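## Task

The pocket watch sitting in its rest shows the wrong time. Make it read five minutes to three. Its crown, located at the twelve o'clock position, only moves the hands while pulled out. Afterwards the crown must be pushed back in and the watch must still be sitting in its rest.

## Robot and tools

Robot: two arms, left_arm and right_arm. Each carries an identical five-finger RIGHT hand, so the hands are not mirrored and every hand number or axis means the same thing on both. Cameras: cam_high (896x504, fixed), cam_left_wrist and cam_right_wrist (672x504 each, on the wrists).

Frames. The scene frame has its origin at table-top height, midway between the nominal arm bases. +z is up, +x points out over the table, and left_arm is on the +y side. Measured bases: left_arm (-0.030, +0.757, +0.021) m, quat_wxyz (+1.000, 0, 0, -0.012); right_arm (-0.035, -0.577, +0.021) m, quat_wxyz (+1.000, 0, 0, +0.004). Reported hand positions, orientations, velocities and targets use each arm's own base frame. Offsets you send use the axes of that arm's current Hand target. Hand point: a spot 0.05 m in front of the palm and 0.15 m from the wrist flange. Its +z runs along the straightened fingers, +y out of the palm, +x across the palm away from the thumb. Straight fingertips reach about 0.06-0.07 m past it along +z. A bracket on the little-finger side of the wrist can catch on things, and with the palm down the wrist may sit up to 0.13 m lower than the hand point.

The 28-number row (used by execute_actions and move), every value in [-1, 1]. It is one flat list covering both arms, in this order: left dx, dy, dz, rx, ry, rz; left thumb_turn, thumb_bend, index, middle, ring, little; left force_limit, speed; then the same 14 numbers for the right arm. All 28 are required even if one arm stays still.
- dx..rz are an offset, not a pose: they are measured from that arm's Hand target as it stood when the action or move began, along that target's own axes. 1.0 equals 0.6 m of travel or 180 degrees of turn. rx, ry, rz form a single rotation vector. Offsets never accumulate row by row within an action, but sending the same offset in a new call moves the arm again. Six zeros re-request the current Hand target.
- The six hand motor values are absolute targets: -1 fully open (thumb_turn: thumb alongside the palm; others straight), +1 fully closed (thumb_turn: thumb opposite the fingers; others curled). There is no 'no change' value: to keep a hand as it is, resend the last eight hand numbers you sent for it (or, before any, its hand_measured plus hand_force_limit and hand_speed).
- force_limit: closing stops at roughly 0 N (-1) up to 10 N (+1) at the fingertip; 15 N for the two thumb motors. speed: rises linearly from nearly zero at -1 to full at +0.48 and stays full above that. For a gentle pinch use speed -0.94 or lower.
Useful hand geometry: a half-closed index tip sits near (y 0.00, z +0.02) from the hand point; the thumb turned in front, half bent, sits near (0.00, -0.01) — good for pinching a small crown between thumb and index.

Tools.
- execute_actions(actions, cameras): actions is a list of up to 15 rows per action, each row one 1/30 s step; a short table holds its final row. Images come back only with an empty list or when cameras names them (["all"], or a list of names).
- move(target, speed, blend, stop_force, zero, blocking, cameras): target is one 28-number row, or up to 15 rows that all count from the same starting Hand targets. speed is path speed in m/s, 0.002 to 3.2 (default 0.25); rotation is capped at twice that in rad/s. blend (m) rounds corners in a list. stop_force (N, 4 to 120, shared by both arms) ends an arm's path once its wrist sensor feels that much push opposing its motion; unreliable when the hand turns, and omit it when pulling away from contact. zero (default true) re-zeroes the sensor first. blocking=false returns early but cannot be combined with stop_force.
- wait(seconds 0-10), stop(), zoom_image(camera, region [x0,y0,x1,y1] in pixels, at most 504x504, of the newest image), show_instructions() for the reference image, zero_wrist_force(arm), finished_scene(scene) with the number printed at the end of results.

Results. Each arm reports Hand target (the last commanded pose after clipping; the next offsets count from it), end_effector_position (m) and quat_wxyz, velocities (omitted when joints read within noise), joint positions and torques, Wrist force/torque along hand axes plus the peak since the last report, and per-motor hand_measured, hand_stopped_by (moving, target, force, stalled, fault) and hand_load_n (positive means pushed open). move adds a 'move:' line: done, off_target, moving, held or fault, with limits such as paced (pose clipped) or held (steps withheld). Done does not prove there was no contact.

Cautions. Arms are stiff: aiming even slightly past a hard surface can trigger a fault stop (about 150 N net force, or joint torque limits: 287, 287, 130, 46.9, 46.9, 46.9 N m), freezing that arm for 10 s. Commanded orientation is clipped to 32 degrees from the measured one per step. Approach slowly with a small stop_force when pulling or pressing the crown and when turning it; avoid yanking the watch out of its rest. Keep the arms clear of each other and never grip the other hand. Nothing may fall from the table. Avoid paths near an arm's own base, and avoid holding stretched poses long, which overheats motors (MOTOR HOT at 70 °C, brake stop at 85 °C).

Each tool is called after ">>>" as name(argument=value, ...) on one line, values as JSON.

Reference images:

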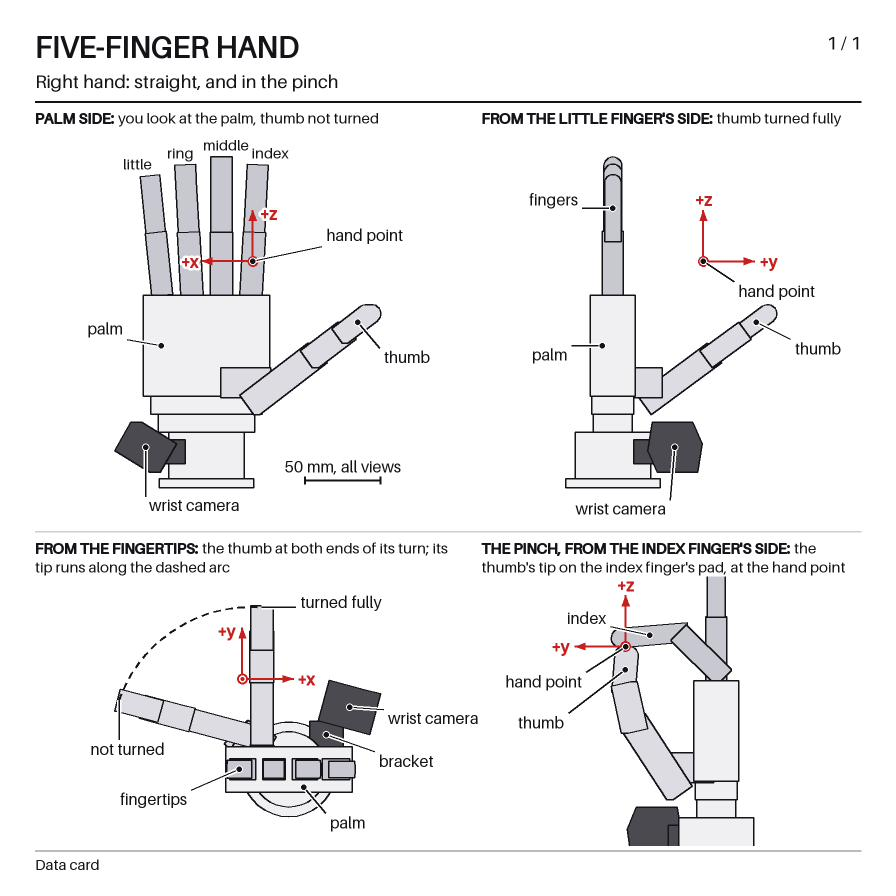

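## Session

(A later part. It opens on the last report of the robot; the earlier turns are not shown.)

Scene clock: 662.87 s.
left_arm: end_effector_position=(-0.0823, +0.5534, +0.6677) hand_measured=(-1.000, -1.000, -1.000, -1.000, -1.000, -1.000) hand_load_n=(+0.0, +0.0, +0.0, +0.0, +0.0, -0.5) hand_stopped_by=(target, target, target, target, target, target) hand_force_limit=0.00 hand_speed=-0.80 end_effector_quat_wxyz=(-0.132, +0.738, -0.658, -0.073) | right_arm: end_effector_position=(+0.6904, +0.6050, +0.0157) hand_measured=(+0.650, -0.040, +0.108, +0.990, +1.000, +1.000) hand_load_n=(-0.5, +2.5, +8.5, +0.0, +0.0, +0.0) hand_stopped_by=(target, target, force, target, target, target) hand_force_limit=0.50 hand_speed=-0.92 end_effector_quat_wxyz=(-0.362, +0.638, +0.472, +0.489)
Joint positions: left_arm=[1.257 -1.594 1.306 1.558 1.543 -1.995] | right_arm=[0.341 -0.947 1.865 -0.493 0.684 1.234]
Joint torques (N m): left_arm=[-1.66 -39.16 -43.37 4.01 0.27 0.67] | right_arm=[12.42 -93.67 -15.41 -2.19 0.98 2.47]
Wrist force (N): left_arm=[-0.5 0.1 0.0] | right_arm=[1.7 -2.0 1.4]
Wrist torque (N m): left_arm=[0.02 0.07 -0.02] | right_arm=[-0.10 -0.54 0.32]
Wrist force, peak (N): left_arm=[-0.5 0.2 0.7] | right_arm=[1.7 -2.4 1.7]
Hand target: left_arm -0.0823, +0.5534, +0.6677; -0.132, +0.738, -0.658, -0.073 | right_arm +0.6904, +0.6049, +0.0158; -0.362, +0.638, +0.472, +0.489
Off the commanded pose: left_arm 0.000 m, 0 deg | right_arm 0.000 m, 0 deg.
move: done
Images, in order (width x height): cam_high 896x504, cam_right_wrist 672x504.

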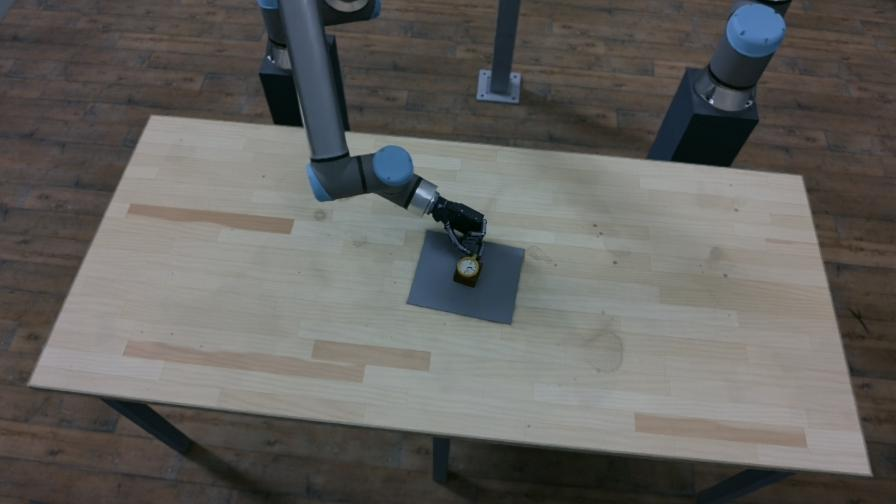

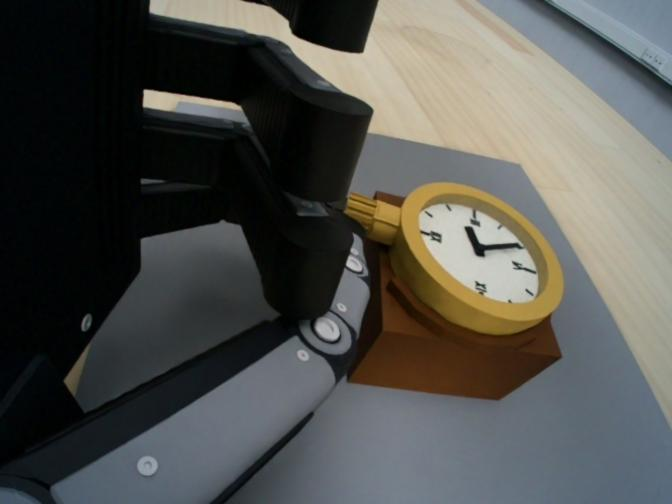

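>>> move(target=[[0,0,0,0,0,0,-1,-1,-1,-1,-1,-1,0,-0.8, 0,0,0,0,0,0,0.65,-0.04,0.0,0.99,1,1,0.6,-0.3],[0,0,0,0,0,0,-1,-1,-1,-1,-1,-1,0,-0.8, 0,0,-0.003,0,0,0,0.65,-0.04,0.0,0.99,1,1,0.6,-0.3],[0,0,0,0,0,0,-1,-1,-1,-1,-1,-1,0,-0.8, 0,0.0065,-0.003,0,0,0,0.65,-0.04,0.0,0.99,1,1,0.6,-0.3],[0,0,0,0,0,0,-1,-1,-1,-1,-1,-1,0,-0.8, 0,0.0065,-0.0005,0,0,0,0.65,-0.04,0.0,0.99,1,1,0.6,-0.3],[0,0,0,0,0,0,-1,-1,-1,-1,-1,-1,0,-0.8, 0,0.0065,-0.0005,0,0,0,0.65,-0.04,0.65,0.99,1,1,0.75,-0.92]], speed=0.04, cameras=["cam_right_wrist"])

>>> zoom_image(camera="cam_right_wrist", region=[320, 90, 620, 390])

Scene clock: 671.50 s.
left_arm: end_effector_position=(-0.0823, +0.5534, +0.6677) hand_measured=(-1.000, -1.000, -1.000, -1.000, -1.000, -1.000) hand_load_n=(+0.0, +0.0, +0.0, +0.0, +0.0, +0.0) hand_stopped_by=(target, target, target, target, target, target) hand_force_limit=0.00 hand_speed=-0.80 end_effector_quat_wxyz=(-0.132, +0.738, -0.658, -0.073) | right_arm: end_effector_position=(+0.6941, +0.6035, +0.0158) hand_measured=(+0.650, -0.040, +0.080, +0.990, +1.000, +1.000) hand_load_n=(+0.0, +2.0, +9.5, +0.0, +0.0, +0.0) hand_stopped_by=(target, target, force, target, target, target) hand_force_limit=0.75 hand_speed=-0.92 end_effector_quat_wxyz=(-0.362, +0.638, +0.472, +0.489)
Joint positions: left_arm=[1.257 -1.594 1.306 1.558 1.543 -1.995] | right_arm=[0.337 -0.945 1.859 -0.488 0.68 1.231]
Joint torques (N m): left_arm=[-0.9 -40.06 -43.28 3.81 0.32 0.82] | right_arm=[6.75 -86.83 -15.25 -2.29 -1.52 2.79]
Wrist force (N): left_arm=[-0.6 0.0 0.6] | right_arm=[2.2 -2.5 1.0]
Wrist torque (N m): left_arm=[-0.04 0.07 -0.03] | right_arm=[-0.06 -0.60 -0.01]
Wrist force, peak (N): left_arm=[-0.5 0.4 0.4] | right_arm=[2.6 -3.0 1.0]
Hand target: left_arm -0.0823, +0.5534, +0.6677; -0.132, +0.738, -0.658, -0.073 | right_arm +0.6941, +0.6035, +0.0158; -0.362, +0.638, +0.472, +0.489
Off the commanded pose: left_arm 0.000 m, 0 deg | right_arm 0.000 m, 0 deg.
move: done
Images, in order (width x height): cam_right_wrist 672x504.

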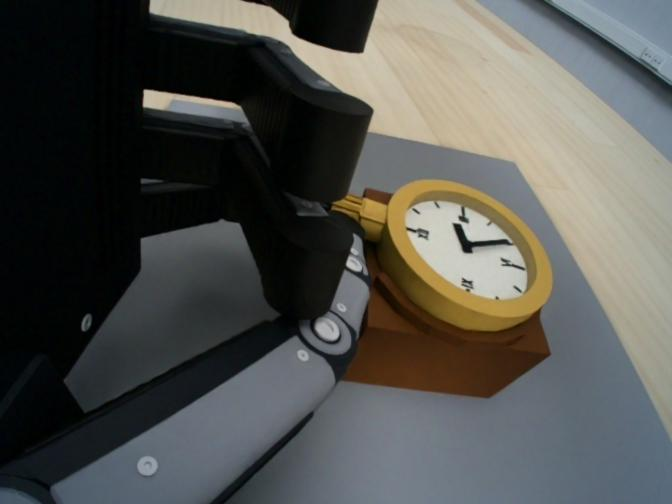

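Scaled by 1.680 from the camera's 672x504 image, which has a finer 960x720 frame.

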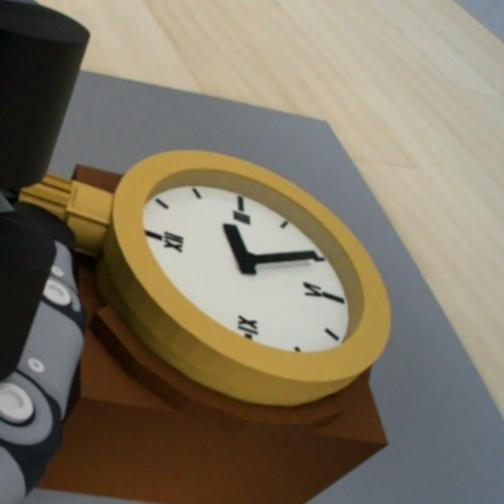

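>>> move(target=[0,0,0,0,0,0,-1,-1,-1,-1,-1,-1,0,-0.8, 0,-0.0095,0,0,0,0,0.65,-0.04,0.65,0.99,1,1,0.75,-0.92], speed=0.015, cameras=["cam_right_wrist"])

>>> zoom_image(camera="cam_right_wrist", region=[320, 90, 620, 390])

Scene clock: 675.23 s.
left_arm: end_effector_position=(-0.0823, +0.5534, +0.6677) hand_measured=(-1.000, -1.000, -1.000, -1.000, -1.000, -1.000) hand_load_n=(+0.0, +0.0, +0.0, +0.0, +0.0, +0.0) hand_stopped_by=(target, target, target, target, target, target) hand_force_limit=0.00 hand_speed=-0.80 end_effector_quat_wxyz=(-0.132, +0.738, -0.658, -0.073) | right_arm: end_effector_position=(+0.6885, +0.6052, +0.0158) hand_measured=(+0.650, -0.042, +0.080, +0.990, +1.000, +1.000) hand_load_n=(+0.0, +4.5, +6.0, +0.5, +0.0, +0.0) hand_stopped_by=(target, target, force, target, target, target) hand_force_limit=0.75 hand_speed=-0.92 end_effector_quat_wxyz=(-0.362, +0.638, +0.472, +0.489)
Joint positions: left_arm=[1.257 -1.594 1.306 1.558 1.543 -1.995] | right_arm=[0.343 -0.949 1.868 -0.495 0.685 1.235]
Joint torques (N m): left_arm=[0.46 -39.03 -43.26 3.69 0.27 0.87] | right_arm=[6.69 -81.72 -20.59 -0.11 -1.4 2.1]
Wrist force (N): left_arm=[0.0 0.1 0.3] | right_arm=[1.2 3.9 1.1]
Wrist torque (N m): left_arm=[-0.01 -0.01 0.01] | right_arm=[-0.08 -0.56 0.02]
Wrist force, peak (N): left_arm=[-0.7 0.2 0.6] | right_arm=[1.8 5.0 0.7]
Hand target: left_arm -0.0823, +0.5534, +0.6677; -0.132, +0.738, -0.658, -0.073 | right_arm +0.6886, +0.6052, +0.0158; -0.362, +0.638, +0.472, +0.489
Off the commanded pose: left_arm 0.000 m, 0 deg | right_arm 0.000 m, 0 deg.
move: done
Images, in order (width x height): cam_right_wrist 672x504.

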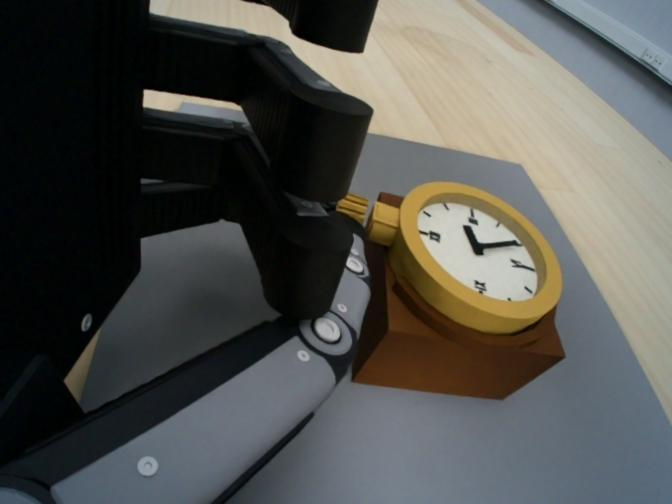

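Scaled by 1.680 from the camera's 672x504 image, which has a finer 960x720 frame.

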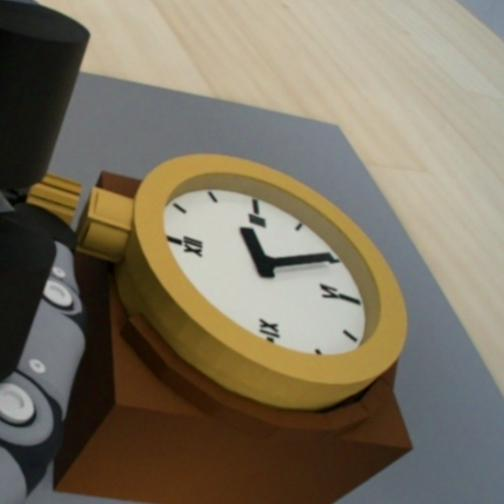

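>>> move(target=[[0,0,0,0,0,0,-1,-1,-1,-1,-1,-1,0,-0.8, 0,0.0015,0,0,0,0,0.65,-0.04,-0.05,0.99,1,1,0.6,-0.3],[0,0,0,0,0,0,-1,-1,-1,-1,-1,-1,0,-0.8, 0,0.0015,-0.0058,0,0,0,0.65,-0.04,-0.05,0.99,1,1,0.6,-0.3]], speed=0.04, cameras=["cam_right_wrist", "cam_high"])

>>> zoom_image(camera="cam_right_wrist", region=[320, 160, 440, 280])

>>> zoom_image(camera="cam_high", region=[448, 230, 492, 274])

Scene clock: 687.70 s.
left_arm: end_effector_position=(-0.0823, +0.5534, +0.6677) hand_measured=(-1.000, -1.000, -1.000, -1.000, -1.000, -1.000) hand_load_n=(+0.0, +0.0, +0.0, +0.0, +0.0, +0.0) hand_stopped_by=(target, target, target, target, target, target) hand_force_limit=0.00 hand_speed=-0.80 end_effector_quat_wxyz=(-0.132, +0.738, -0.658, -0.073) | right_arm: end_effector_position=(+0.6885, +0.6017, +0.0167) hand_measured=(+0.650, -0.040, -0.050, +0.990, +1.000, +1.000) hand_load_n=(+0.0, +0.0, +0.0, +0.0, +0.0, +0.0) hand_stopped_by=(target, target, target, target, target, target) hand_force_limit=0.60 hand_speed=-0.30 end_effector_quat_wxyz=(-0.362, +0.638, +0.472, +0.489)
Joint positions: left_arm=[1.257 -1.594 1.306 1.558 1.543 -1.995] | right_arm=[0.338 -0.952 1.872 -0.493 0.68 1.231]
Joint torques (N m): left_arm=[-1.16 -39.04 -43.26 3.84 0.2 0.78] | right_arm=[-3.86 -86.52 -19.53 3.71 -1.45 -1.61]
Wrist force (N): left_arm=[-0.2 0.1 0.2] | right_arm=[2.6 0.4 0.4]
Wrist torque (N m): left_arm=[0.01 0.03 -0.01] | right_arm=[-0.07 -0.60 0.36]
Wrist force, peak (N): left_arm=[-0.4 0.5 0.6] | right_arm=[1.5 4.1 0.9]
Hand target: left_arm -0.0823, +0.5534, +0.6677; -0.132, +0.738, -0.658, -0.073 | right_arm +0.6885, +0.6017, +0.0167; -0.362, +0.638, +0.472, +0.489
Off the commanded pose: left_arm 0.000 m, 0 deg | right_arm 0.000 m, 0 deg.
move: done
Images, in order (width x height): cam_high 896x504, cam_right_wrist 672x504.

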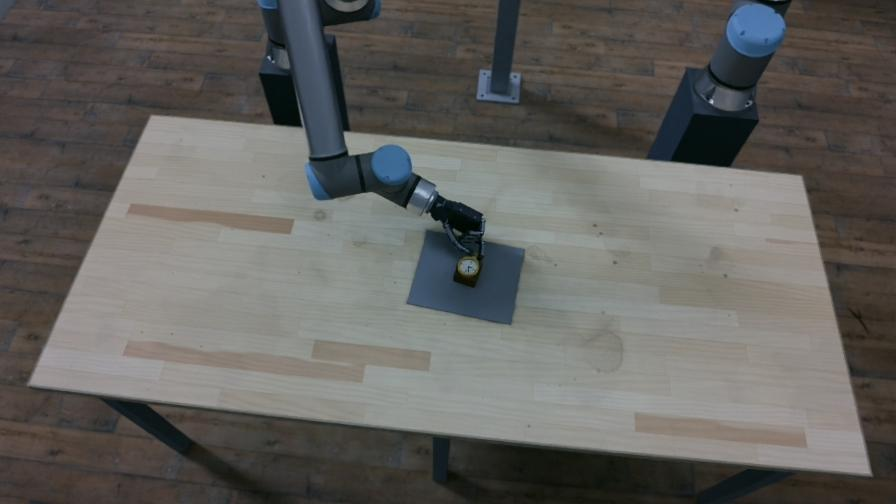

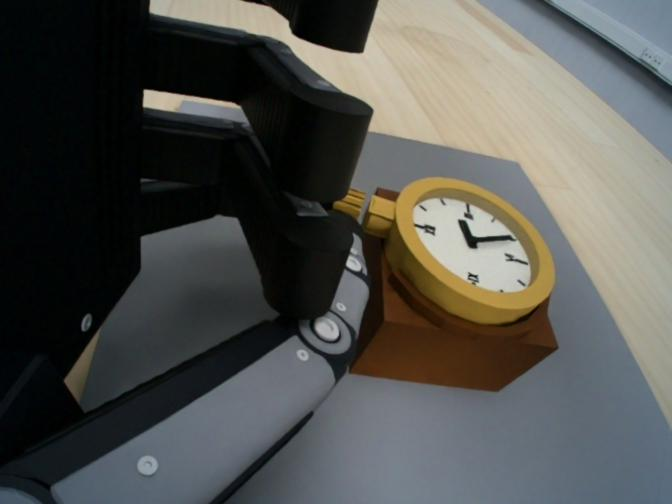

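Scaled by 4.200 from the camera's 672x504 image, which has a finer 960x720 frame.

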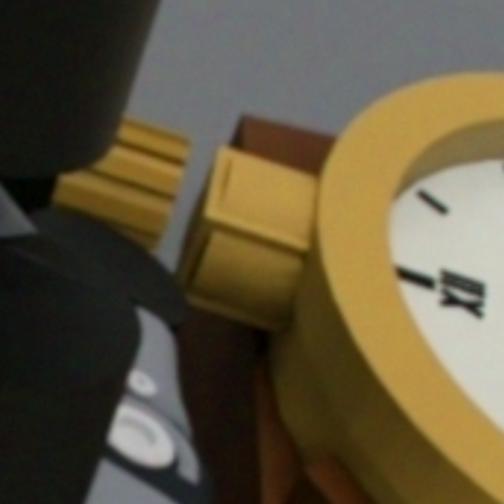

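Scaled by 11.455 from the camera's 896x504 image, which has a finer 1280x720 frame.

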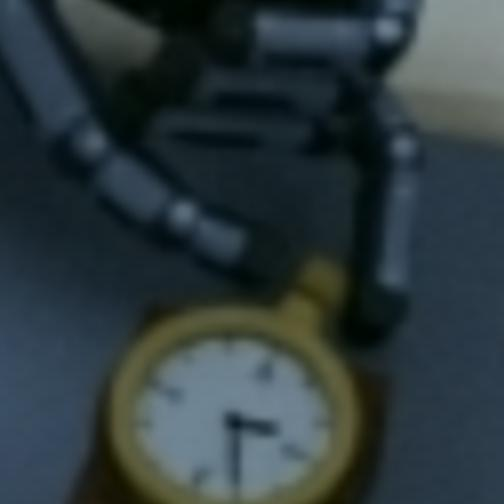

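>>> move(target=[0,0,0,0,0,0,-1,-1,-1,-1,-1,-1,0,-0.8, 0.0051,0,-0.0024,0,-0.1389,0,0.65,-0.04,-0.05,0.99,1,1,0.6,-0.3], speed=0.12, cameras=["cam_right_wrist", "cam_high"])

>>> zoom_image(camera="cam_right_wrist", region=[320, 160, 440, 280])

>>> zoom_image(camera="cam_high", region=[448, 230, 492, 274])

Scene clock: 697.47 s.
left_arm: end_effector_position=(-0.0823, +0.5534, +0.6677) hand_measured=(-1.000, -1.000, -1.000, -1.000, -1.000, -1.000) hand_load_n=(+0.0, +0.0, +0.0, +0.0, +0.0, +0.0) hand_stopped_by=(target, target, target, target, target, target) hand_force_limit=0.00 hand_speed=-0.80 end_effector_quat_wxyz=(-0.132, +0.738, -0.658, -0.073) | right_arm: end_effector_position=(+0.6883, +0.6013, +0.0199) hand_measured=(+0.650, -0.040, -0.050, +0.990, +1.000, +1.000) hand_load_n=(+0.5, +0.0, +0.0, +0.0, +0.0, +0.0) hand_stopped_by=(target, target, target, target, target, target) hand_force_limit=0.60 hand_speed=-0.30 end_effector_quat_wxyz=(-0.251, +0.729, +0.539, +0.339)
Joint positions: left_arm=[1.257 -1.594 1.306 1.558 1.543 -1.995] | right_arm=[0.412 -0.918 1.642 0.189 0.952 0.927]
Joint torques (N m): left_arm=[-0.56 -39.6 -43.21 3.93 0.24 0.79] | right_arm=[-14.25 -100.95 -17.25 1.58 -2.14 3.02]
Wrist force (N): left_arm=[-0.1 0.3 0.2] | right_arm=[1.4 0.3 0.1]
Wrist torque (N m): left_arm=[0.03 0.00 0.00] | right_arm=[-0.01 -0.32 0.04]
Wrist force, peak (N): left_arm=[-0.6 0.0 0.5] | right_arm=[2.9 0.3 0.2]
Hand target: left_arm -0.0823, +0.5534, +0.6677; -0.132, +0.738, -0.658, -0.073 | right_arm +0.6883, +0.6012, +0.0201; -0.251, +0.729, +0.539, +0.339
Off the commanded pose: left_arm 0.000 m, 0 deg | right_arm 0.000 m, 0 deg.
move: done
Images, in order (width x height): cam_high 896x504, cam_right_wrist 672x504.

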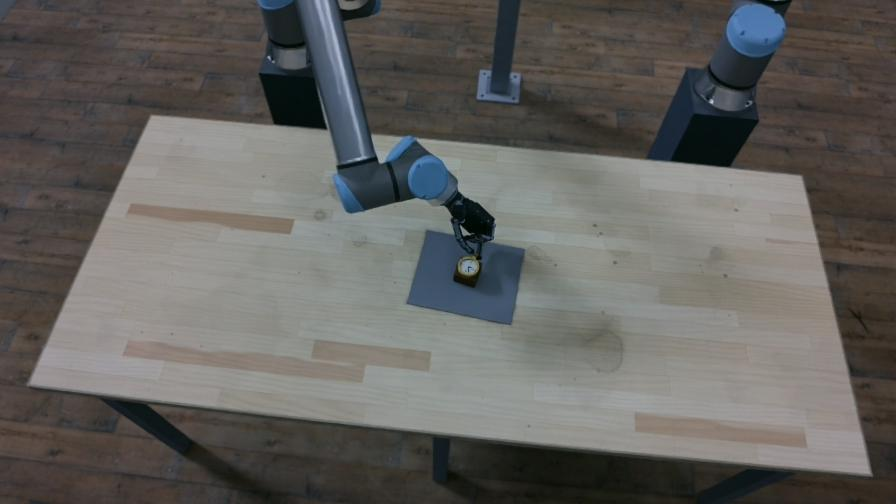

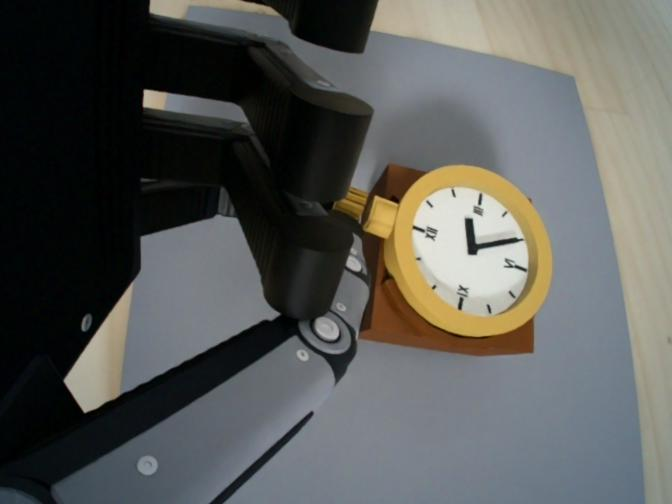

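Scaled by 4.200 from the camera's 672x504 image, which has a finer 960x720 frame.

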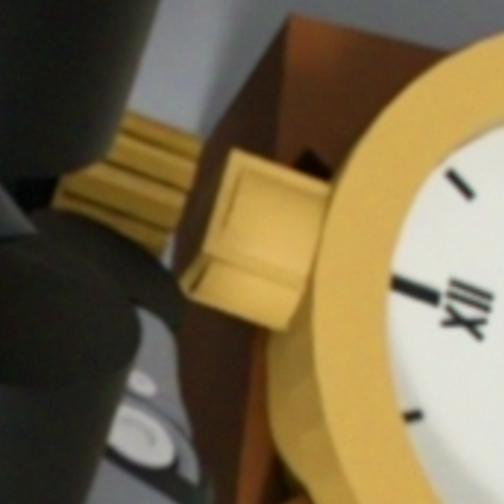

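Scaled by 11.455 from the camera's 896x504 image, which has a finer 1280x720 frame.

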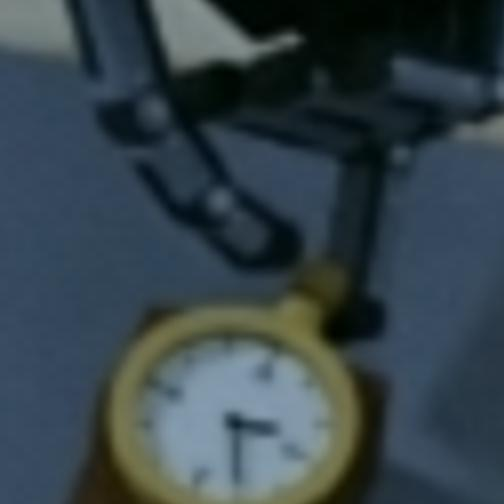

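>>> move(target=[0,0,0,0,0,0,-1,-1,-1,-1,-1,-1,0,-0.8, 0.0083,0,-0.0028,0,-0.1389,0,0.65,-0.04,-0.05,0.99,1,1,0.6,-0.3], speed=0.12, cameras=["cam_right_wrist", "cam_high"])

>>> zoom_image(camera="cam_right_wrist", region=[320, 160, 440, 280])

>>> zoom_image(camera="cam_high", region=[448, 230, 492, 274])

Scene clock: 706.60 s.
left_arm: end_effector_position=(-0.0823, +0.5534, +0.6677) hand_measured=(-1.000, -1.000, -1.000, -1.000, -1.000, -1.000) hand_load_n=(+0.0, +0.0, +0.0, +0.0, +0.0, +0.0) hand_stopped_by=(target, target, target, target, target, target) hand_force_limit=0.00 hand_speed=-0.80 end_effector_quat_wxyz=(-0.132, +0.738, -0.658, -0.073) | right_arm: end_effector_position=(+0.6888, +0.6031, +0.0248) hand_measured=(+0.650, -0.040, -0.050, +0.990, +1.000, +1.000) hand_load_n=(+0.0, +0.0, +0.0, +0.0, +0.0, +0.0) hand_stopped_by=(target, target, target, target, target, target) hand_force_limit=0.60 hand_speed=-0.30 end_effector_quat_wxyz=(-0.128, +0.785, +0.581, +0.173)
Joint positions: left_arm=[1.257 -1.594 1.306 1.558 1.543 -1.995] | right_arm=[0.511 -0.808 1.371 0.684 1.276 0.857]
Joint torques (N m): left_arm=[-1.02 -38.43 -43.37 4.05 0.3 0.59] | right_arm=[-11.88 -109.36 -22.13 2.13 -1.8 1.35]
Wrist force (N): left_arm=[-0.1 0.5 0.2] | right_arm=[1.1 0.5 -0.5]
Wrist torque (N m): left_arm=[0.05 0.02 0.01] | right_arm=[0.12 -0.19 0.25]
Wrist force, peak (N): left_arm=[-0.8 -0.2 0.4] | right_arm=[2.2 0.4 0.5]
Hand target: left_arm -0.0823, +0.5534, +0.6677; -0.132, +0.738, -0.658, -0.073 | right_arm +0.6889, +0.6030, +0.0250; -0.128, +0.785, +0.581, +0.173
Off the commanded pose: left_arm 0.000 m, 0 deg | right_arm 0.000 m, 0 deg.
move: done
Images, in order (width x height): cam_high 896x504, cam_right_wrist 672x504.

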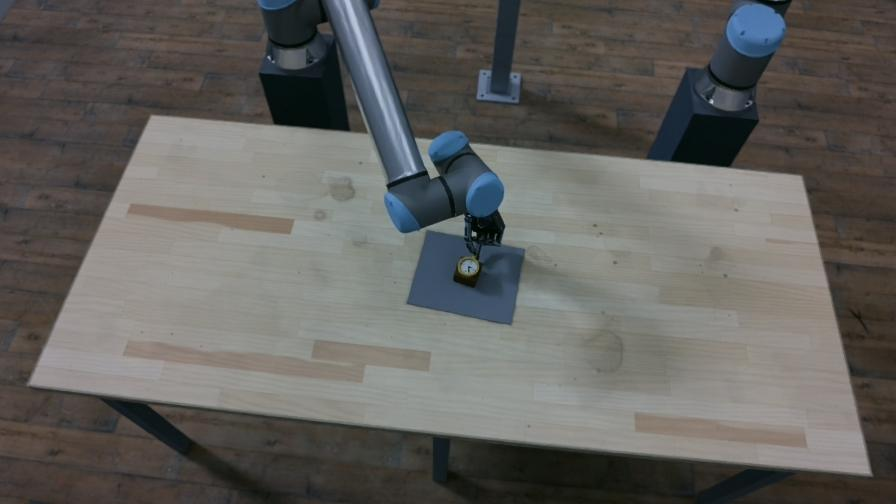

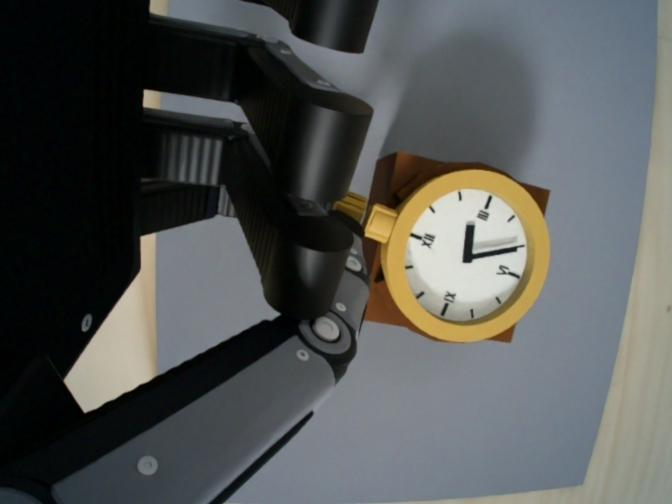

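Scaled by 4.200 from the camera's 672x504 image, which has a finer 960x720 frame.

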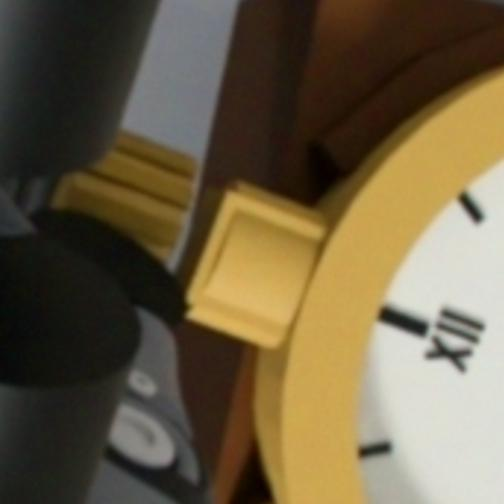

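Scaled by 11.455 from the camera's 896x504 image, which has a finer 1280x720 frame.

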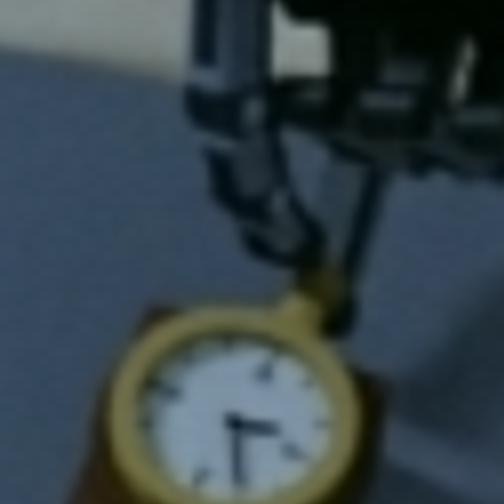

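>>> move(target=[0,0,0,0,0,0,-1,-1,-1,-1,-1,-1,0,-0.8, 0.0042,0,-0.0047,0,-0.1389,0,0.65,-0.04,-0.05,0.99,1,1,0.6,-0.3], speed=0.12, cameras=["cam_right_wrist", "cam_high"])

>>> zoom_image(camera="cam_right_wrist", region=[320, 160, 440, 280])

>>> zoom_image(camera="cam_high", region=[448, 230, 492, 274])

Scene clock: 714.27 s.
left_arm: end_effector_position=(-0.0823, +0.5534, +0.6677) hand_measured=(-1.000, -1.000, -1.000, -1.000, -1.000, -1.000) hand_load_n=(+0.0, +0.0, +0.0, +0.0, +0.0, +0.0) hand_stopped_by=(target, target, target, target, target, target) hand_force_limit=0.00 hand_speed=-0.80 end_effector_quat_wxyz=(-0.132, +0.738, -0.658, -0.073) | right_arm: end_effector_position=(+0.6891, +0.6042, +0.0285) hand_measured=(+0.650, -0.040, -0.050, +0.990, +1.000, +1.000) hand_load_n=(+0.0, +0.0, +0.0, +0.0, +0.0, +0.0) hand_stopped_by=(target, target, target, target, target, target) hand_force_limit=0.60 hand_speed=-0.30 end_effector_quat_wxyz=(+0.000, +0.804, +0.595, -0.001)
Joint positions: left_arm=[1.257 -1.594 1.306 1.558 1.543 -1.995] | right_arm=[0.602 -0.619 1.055 1.137 1.572 0.899]
Joint torques (N m): left_arm=[0.24 -39.08 -43.56 3.93 0.25 0.83] | right_arm=[-14.79 -122.27 -23.72 2.52 -1.62 -3.03]
Wrist force (N): left_arm=[-0.4 0.3 0.1] | right_arm=[0.0 0.5 -0.4]
Wrist torque (N m): left_arm=[0.03 0.06 -0.01] | right_arm=[0.10 0.01 -0.23]
Wrist force, peak (N): left_arm=[-0.2 0.7 0.5] | right_arm=[1.4 0.6 -0.7]
Hand target: left_arm -0.0823, +0.5534, +0.6677; -0.132, +0.738, -0.658, -0.073 | right_arm +0.6892, +0.6040, +0.0286; +0.000, +0.804, +0.595, -0.001
Off the commanded pose: left_arm 0.000 m, 0 deg | right_arm 0.000 m, 0 deg.
move: done
Images, in order (width x height): cam_high 896x504, cam_right_wrist 672x504.

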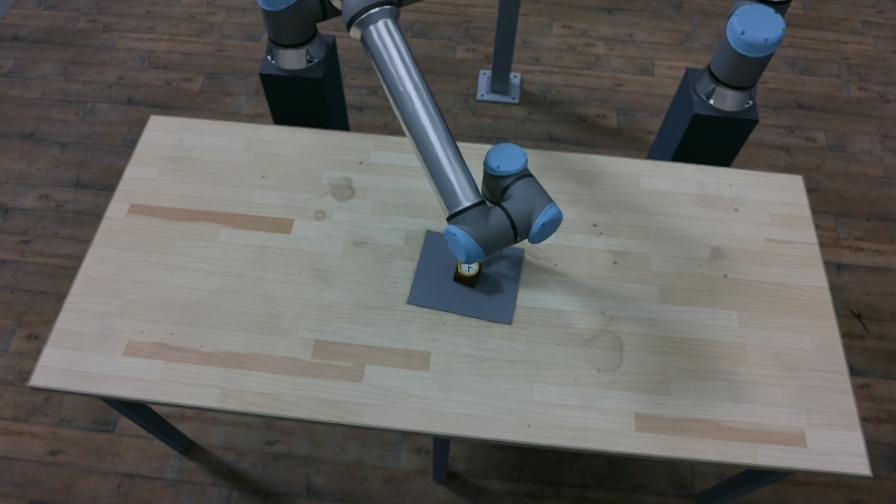

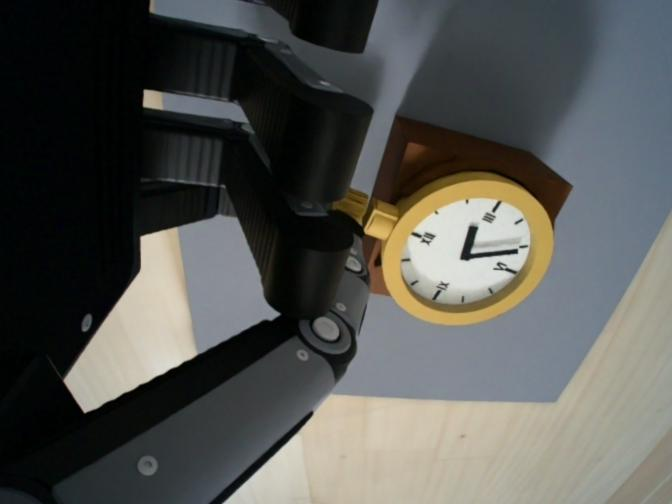

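Scaled by 4.200 from the camera's 672x504 image, which has a finer 960x720 frame.

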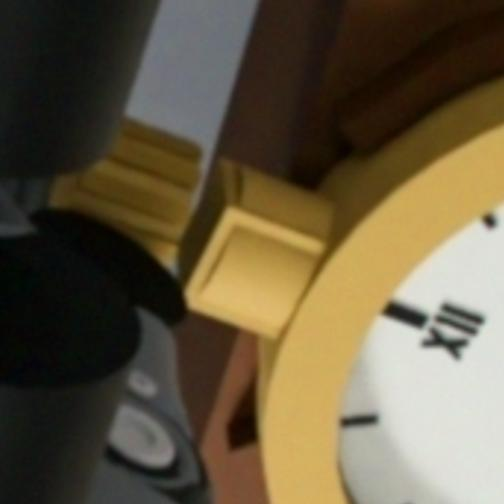

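Scaled by 11.455 from the camera's 896x504 image, which has a finer 1280x720 frame.

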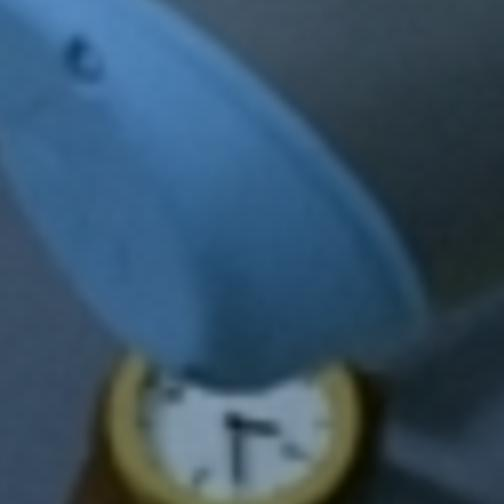

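>>> move(target=[0,0,0,0,0,0,-1,-1,-1,-1,-1,-1,0,-0.8, 0.0042,0,-0.0046,0,-0.1111,0,0.65,-0.04,-0.05,0.99,1,1,0.6,-0.3], speed=0.12, cameras=["cam_right_wrist", "cam_high"])

>>> zoom_image(camera="cam_right_wrist", region=[320, 160, 440, 280])

>>> zoom_image(camera="cam_high", region=[448, 230, 492, 274])

Scene clock: 722.33 s.
left_arm: end_effector_position=(-0.0823, +0.5534, +0.6677) hand_measured=(-1.000, -1.000, -1.000, -1.000, -1.000, -1.000) hand_load_n=(+0.0, +0.0, +0.0, +0.0, +0.0, +0.0) hand_stopped_by=(target, target, target, target, target, target) hand_force_limit=0.00 hand_speed=-0.80 end_effector_quat_wxyz=(-0.132, +0.738, -0.658, -0.073) | right_arm: end_effector_position=(+0.6899, +0.6066, +0.0312) hand_measured=(+0.650, -0.040, -0.050, +0.990, +1.000, +1.000) hand_load_n=(+0.0, +0.0, +0.0, +0.0, +0.0, +0.0) hand_stopped_by=(target, target, target, target, target, target) hand_force_limit=0.60 hand_speed=-0.30 end_effector_quat_wxyz=(+0.104, +0.792, +0.585, -0.140)
Joint positions: left_arm=[1.257 -1.594 1.306 1.558 1.543 -1.995] | right_arm=[0.661 -0.423 0.771 1.514 1.77 0.987]
Joint torques (N m): left_arm=[-1.32 -38.2 -43.36 3.97 0.48 0.67] | right_arm=[-15.19 -129.06 -25.32 3.07 -1.5 -2.56]
Wrist force (N): left_arm=[-0.1 0.3 0.2] | right_arm=[-0.3 0.7 -0.4]
Wrist torque (N m): left_arm=[0.04 0.01 0.01] | right_arm=[0.11 0.09 -0.11]
Wrist force, peak (N): left_arm=[-0.6 0.2 0.5] | right_arm=[-0.6 1.3 -0.1]
Hand target: left_arm -0.0823, +0.5534, +0.6677; -0.132, +0.738, -0.658, -0.073 | right_arm +0.6900, +0.6065, +0.0313; +0.104, +0.792, +0.585, -0.140
Off the commanded pose: left_arm 0.000 m, 0 deg | right_arm 0.000 m, 0 deg.
move: done
Images, in order (width x height): cam_high 896x504, cam_right_wrist 672x504.

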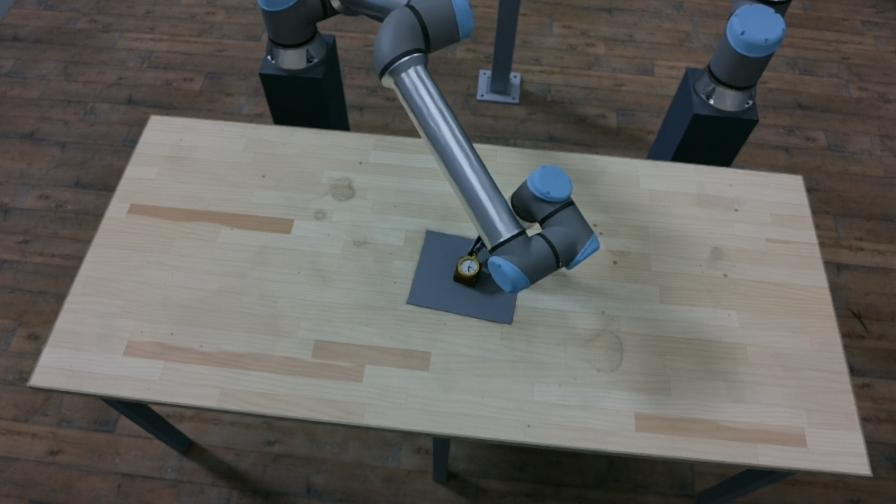

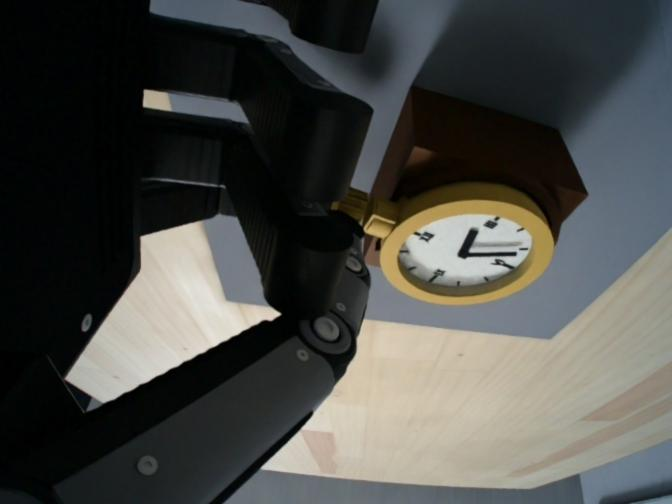

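Scaled by 4.200 from the camera's 672x504 image, which has a finer 960x720 frame.

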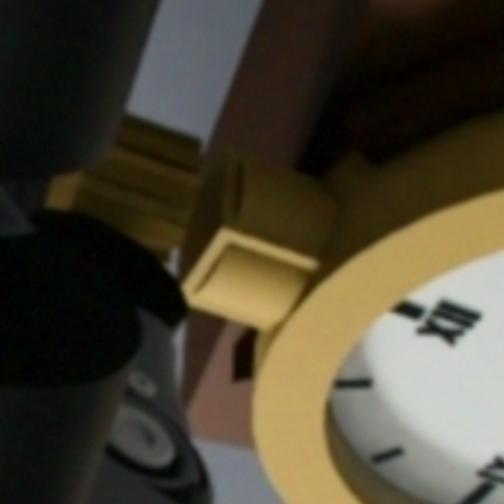

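Scaled by 11.455 from the camera's 896x504 image, which has a finer 1280x720 frame.

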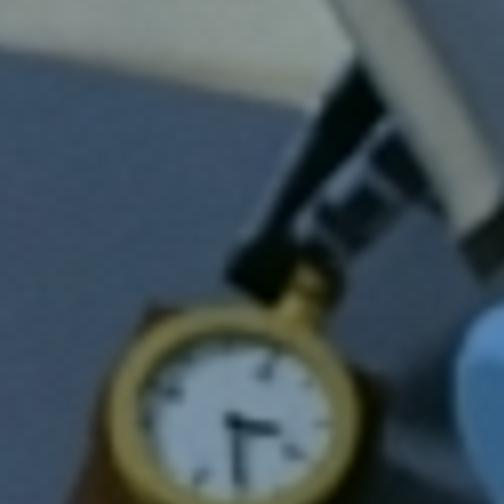

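>>> move(target=[0,0,0,0,0,0,-1,-1,-1,-1,-1,-1,0,-0.8, 0.0038,0,-0.0039,0,-0.1111,0,0.65,-0.04,-0.05,0.99,1,1,0.6,-0.3], speed=0.12, cameras=["cam_right_wrist", "cam_high"])

>>> zoom_image(camera="cam_right_wrist", region=[320, 160, 440, 280])

>>> zoom_image(camera="cam_high", region=[448, 230, 492, 274])

Scene clock: 730.57 s.
left_arm: end_effector_position=(-0.0823, +0.5534, +0.6677) hand_measured=(-1.000, -1.000, -1.000, -1.000, -1.000, -1.000) hand_load_n=(+0.0, +0.0, +0.0, +0.0, +0.0, +0.0) hand_stopped_by=(target, target, target, target, target, target) hand_force_limit=0.00 hand_speed=-0.80 end_effector_quat_wxyz=(-0.132, +0.738, -0.658, -0.073) | right_arm: end_effector_position=(+0.6908, +0.6094, +0.0326) hand_measured=(+0.650, -0.040, -0.050, +0.990, +1.000, +1.000) hand_load_n=(+0.0, +0.0, +0.0, +0.0, +0.0, +0.0) hand_stopped_by=(target, target, target, target, target, target) hand_force_limit=0.60 hand_speed=-0.30 end_effector_quat_wxyz=(+0.204, +0.755, +0.559, -0.276)
Joint positions: left_arm=[1.257 -1.594 1.306 1.558 1.543 -1.995] | right_arm=[0.703 -0.199 0.472 1.914 1.926 1.115]
Joint torques (N m): left_arm=[-1.91 -38.61 -43.47 3.75 0.26 0.78] | right_arm=[-13.05 -134.92 -24.89 2.79 -1.61 -2.78]
Wrist force (N): left_arm=[-0.1 0.0 0.1] | right_arm=[-0.5 1.1 0.4]
Wrist torque (N m): left_arm=[-0.01 0.02 -0.01] | right_arm=[0.13 0.08 -0.02]
Wrist force, peak (N): left_arm=[-0.7 0.3 0.6] | right_arm=[-1.1 1.1 0.0]
Hand target: left_arm -0.0823, +0.5534, +0.6677; -0.132, +0.738, -0.658, -0.073 | right_arm +0.6908, +0.6093, +0.0327; +0.204, +0.755, +0.559, -0.276
Off the commanded pose: left_arm 0.000 m, 0 deg | right_arm 0.000 m, 0 deg.
move: done
Images, in order (width x height): cam_high 896x504, cam_right_wrist 672x504.

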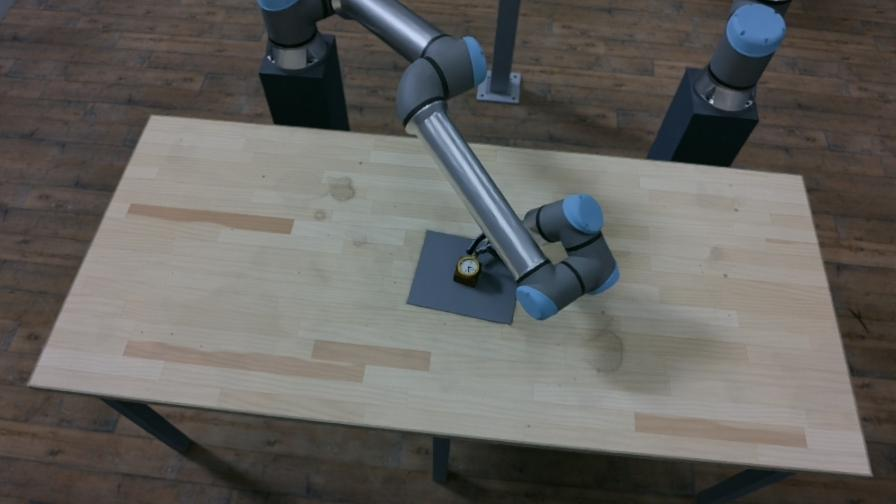

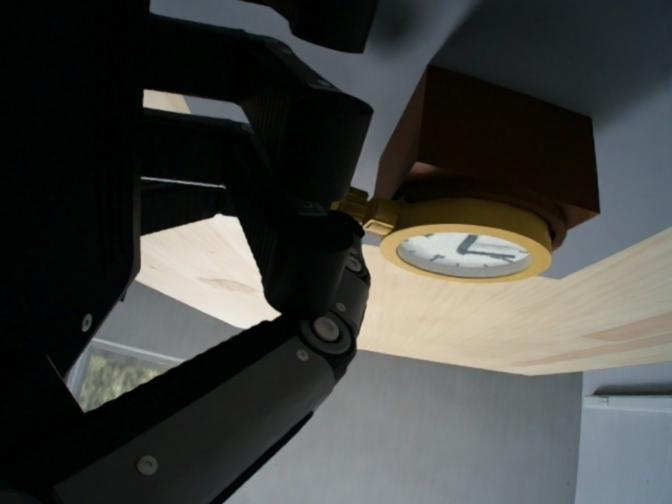

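Scaled by 4.200 from the camera's 672x504 image, which has a finer 960x720 frame.

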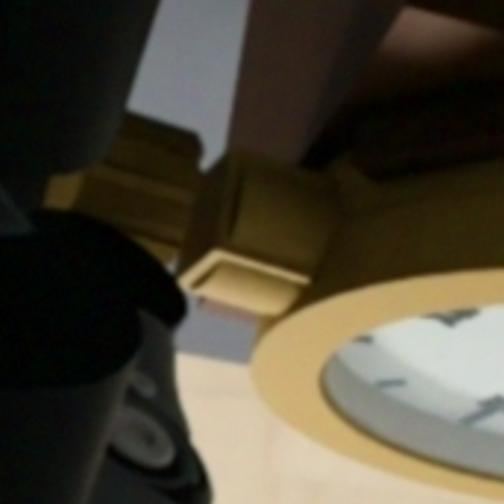

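Scaled by 11.455 from the camera's 896x504 image, which has a finer 1280x720 frame.

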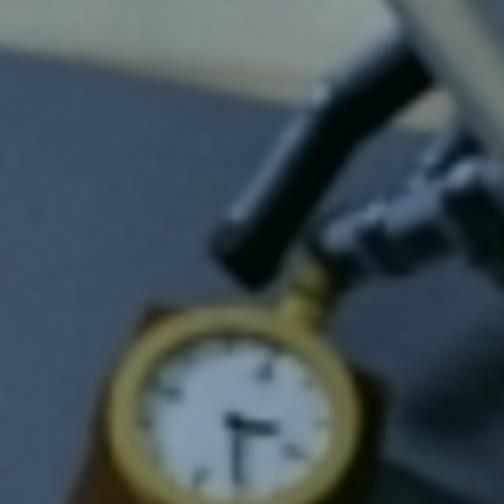

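>>> move(target=[0,0,0,0,0,0,-1,-1,-1,-1,-1,-1,0,-0.8, 0,0,0.0035,0,0,0,0.65,-0.04,-0.05,0.99,1,1,0.6,-0.3], speed=0.02, cameras=["cam_right_wrist", "cam_high"])

>>> zoom_image(camera="cam_right_wrist", region=[320, 160, 440, 280])

>>> zoom_image(camera="cam_high", region=[448, 230, 492, 274])

Scene clock: 735.67 s.
left_arm: end_effector_position=(-0.0823, +0.5534, +0.6677) hand_measured=(-1.000, -1.000, -1.000, -1.000, -1.000, -1.000) hand_load_n=(+0.0, -0.5, +0.0, +0.0, +0.0, +0.0) hand_stopped_by=(target, target, target, target, target, target) hand_force_limit=0.00 hand_speed=-0.80 end_effector_quat_wxyz=(-0.132, +0.738, -0.658, -0.073) | right_arm: end_effector_position=(+0.6904, +0.6080, +0.0311) hand_measured=(+0.650, -0.040, -0.050, +0.990, +1.000, +1.000) hand_load_n=(+0.5, +0.0, +0.0, +0.0, +0.0, +0.5) hand_stopped_by=(target, target, target, target, target, target) hand_force_limit=0.60 hand_speed=-0.30 end_effector_quat_wxyz=(+0.204, +0.755, +0.559, -0.276)
Joint positions: left_arm=[1.257 -1.594 1.306 1.558 1.543 -1.995] | right_arm=[0.703 -0.202 0.481 1.908 1.926 1.114]
Joint torques (N m): left_arm=[-0.71 -39.07 -43.1 3.91 0.49 0.83] | right_arm=[-13.65 -128.6 -32.21 2.9 2.17 -3.34]
Wrist force (N): left_arm=[-0.2 0.1 0.1] | right_arm=[-1.7 0.3 -0.9]
Wrist torque (N m): left_arm=[0.01 0.03 -0.01] | right_arm=[0.09 0.11 0.11]
Wrist force, peak (N): left_arm=[-0.6 -0.1 0.5] | right_arm=[-1.9 0.3 -1.7]
Hand target: left_arm -0.0823, +0.5534, +0.6677; -0.132, +0.738, -0.658, -0.073 | right_arm +0.6904, +0.6080, +0.0311; +0.204, +0.755, +0.559, -0.276
Off the commanded pose: left_arm 0.000 m, 0 deg | right_arm 0.000 m, 0 deg.
move: done
Images, in order (width x height): cam_high 896x504, cam_right_wrist 672x504.

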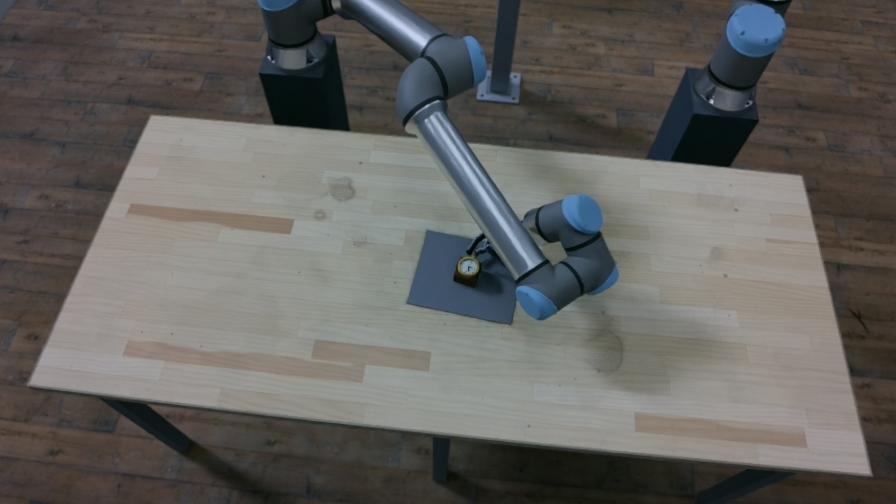

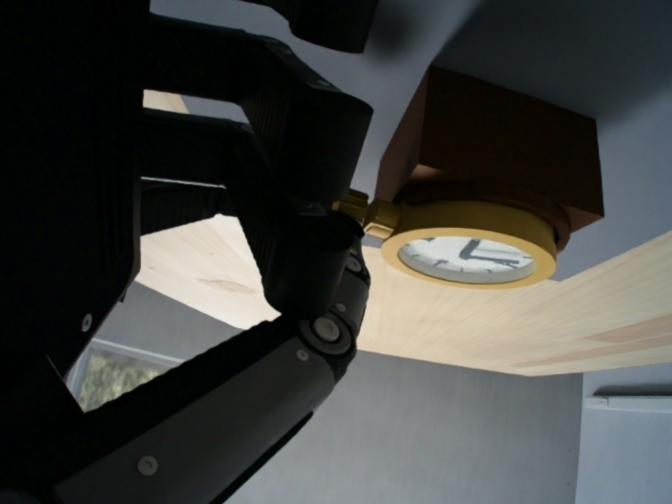

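Scaled by 4.200 from the camera's 672x504 image, which has a finer 960x720 frame.

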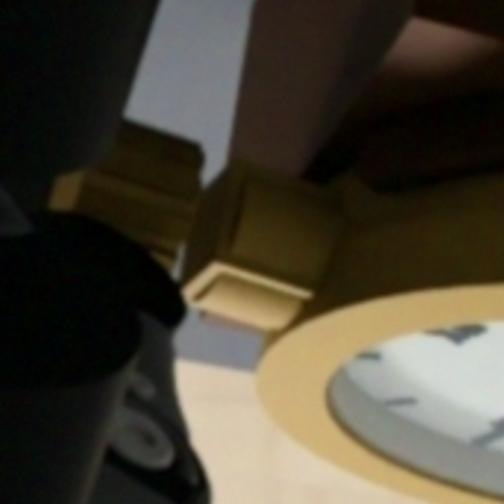

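Scaled by 11.455 from the camera's 896x504 image, which has a finer 1280x720 frame.

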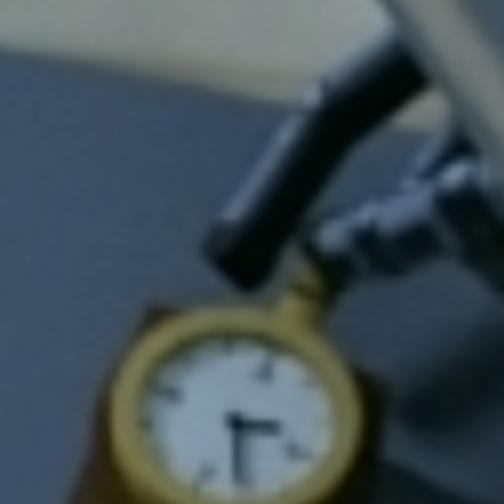

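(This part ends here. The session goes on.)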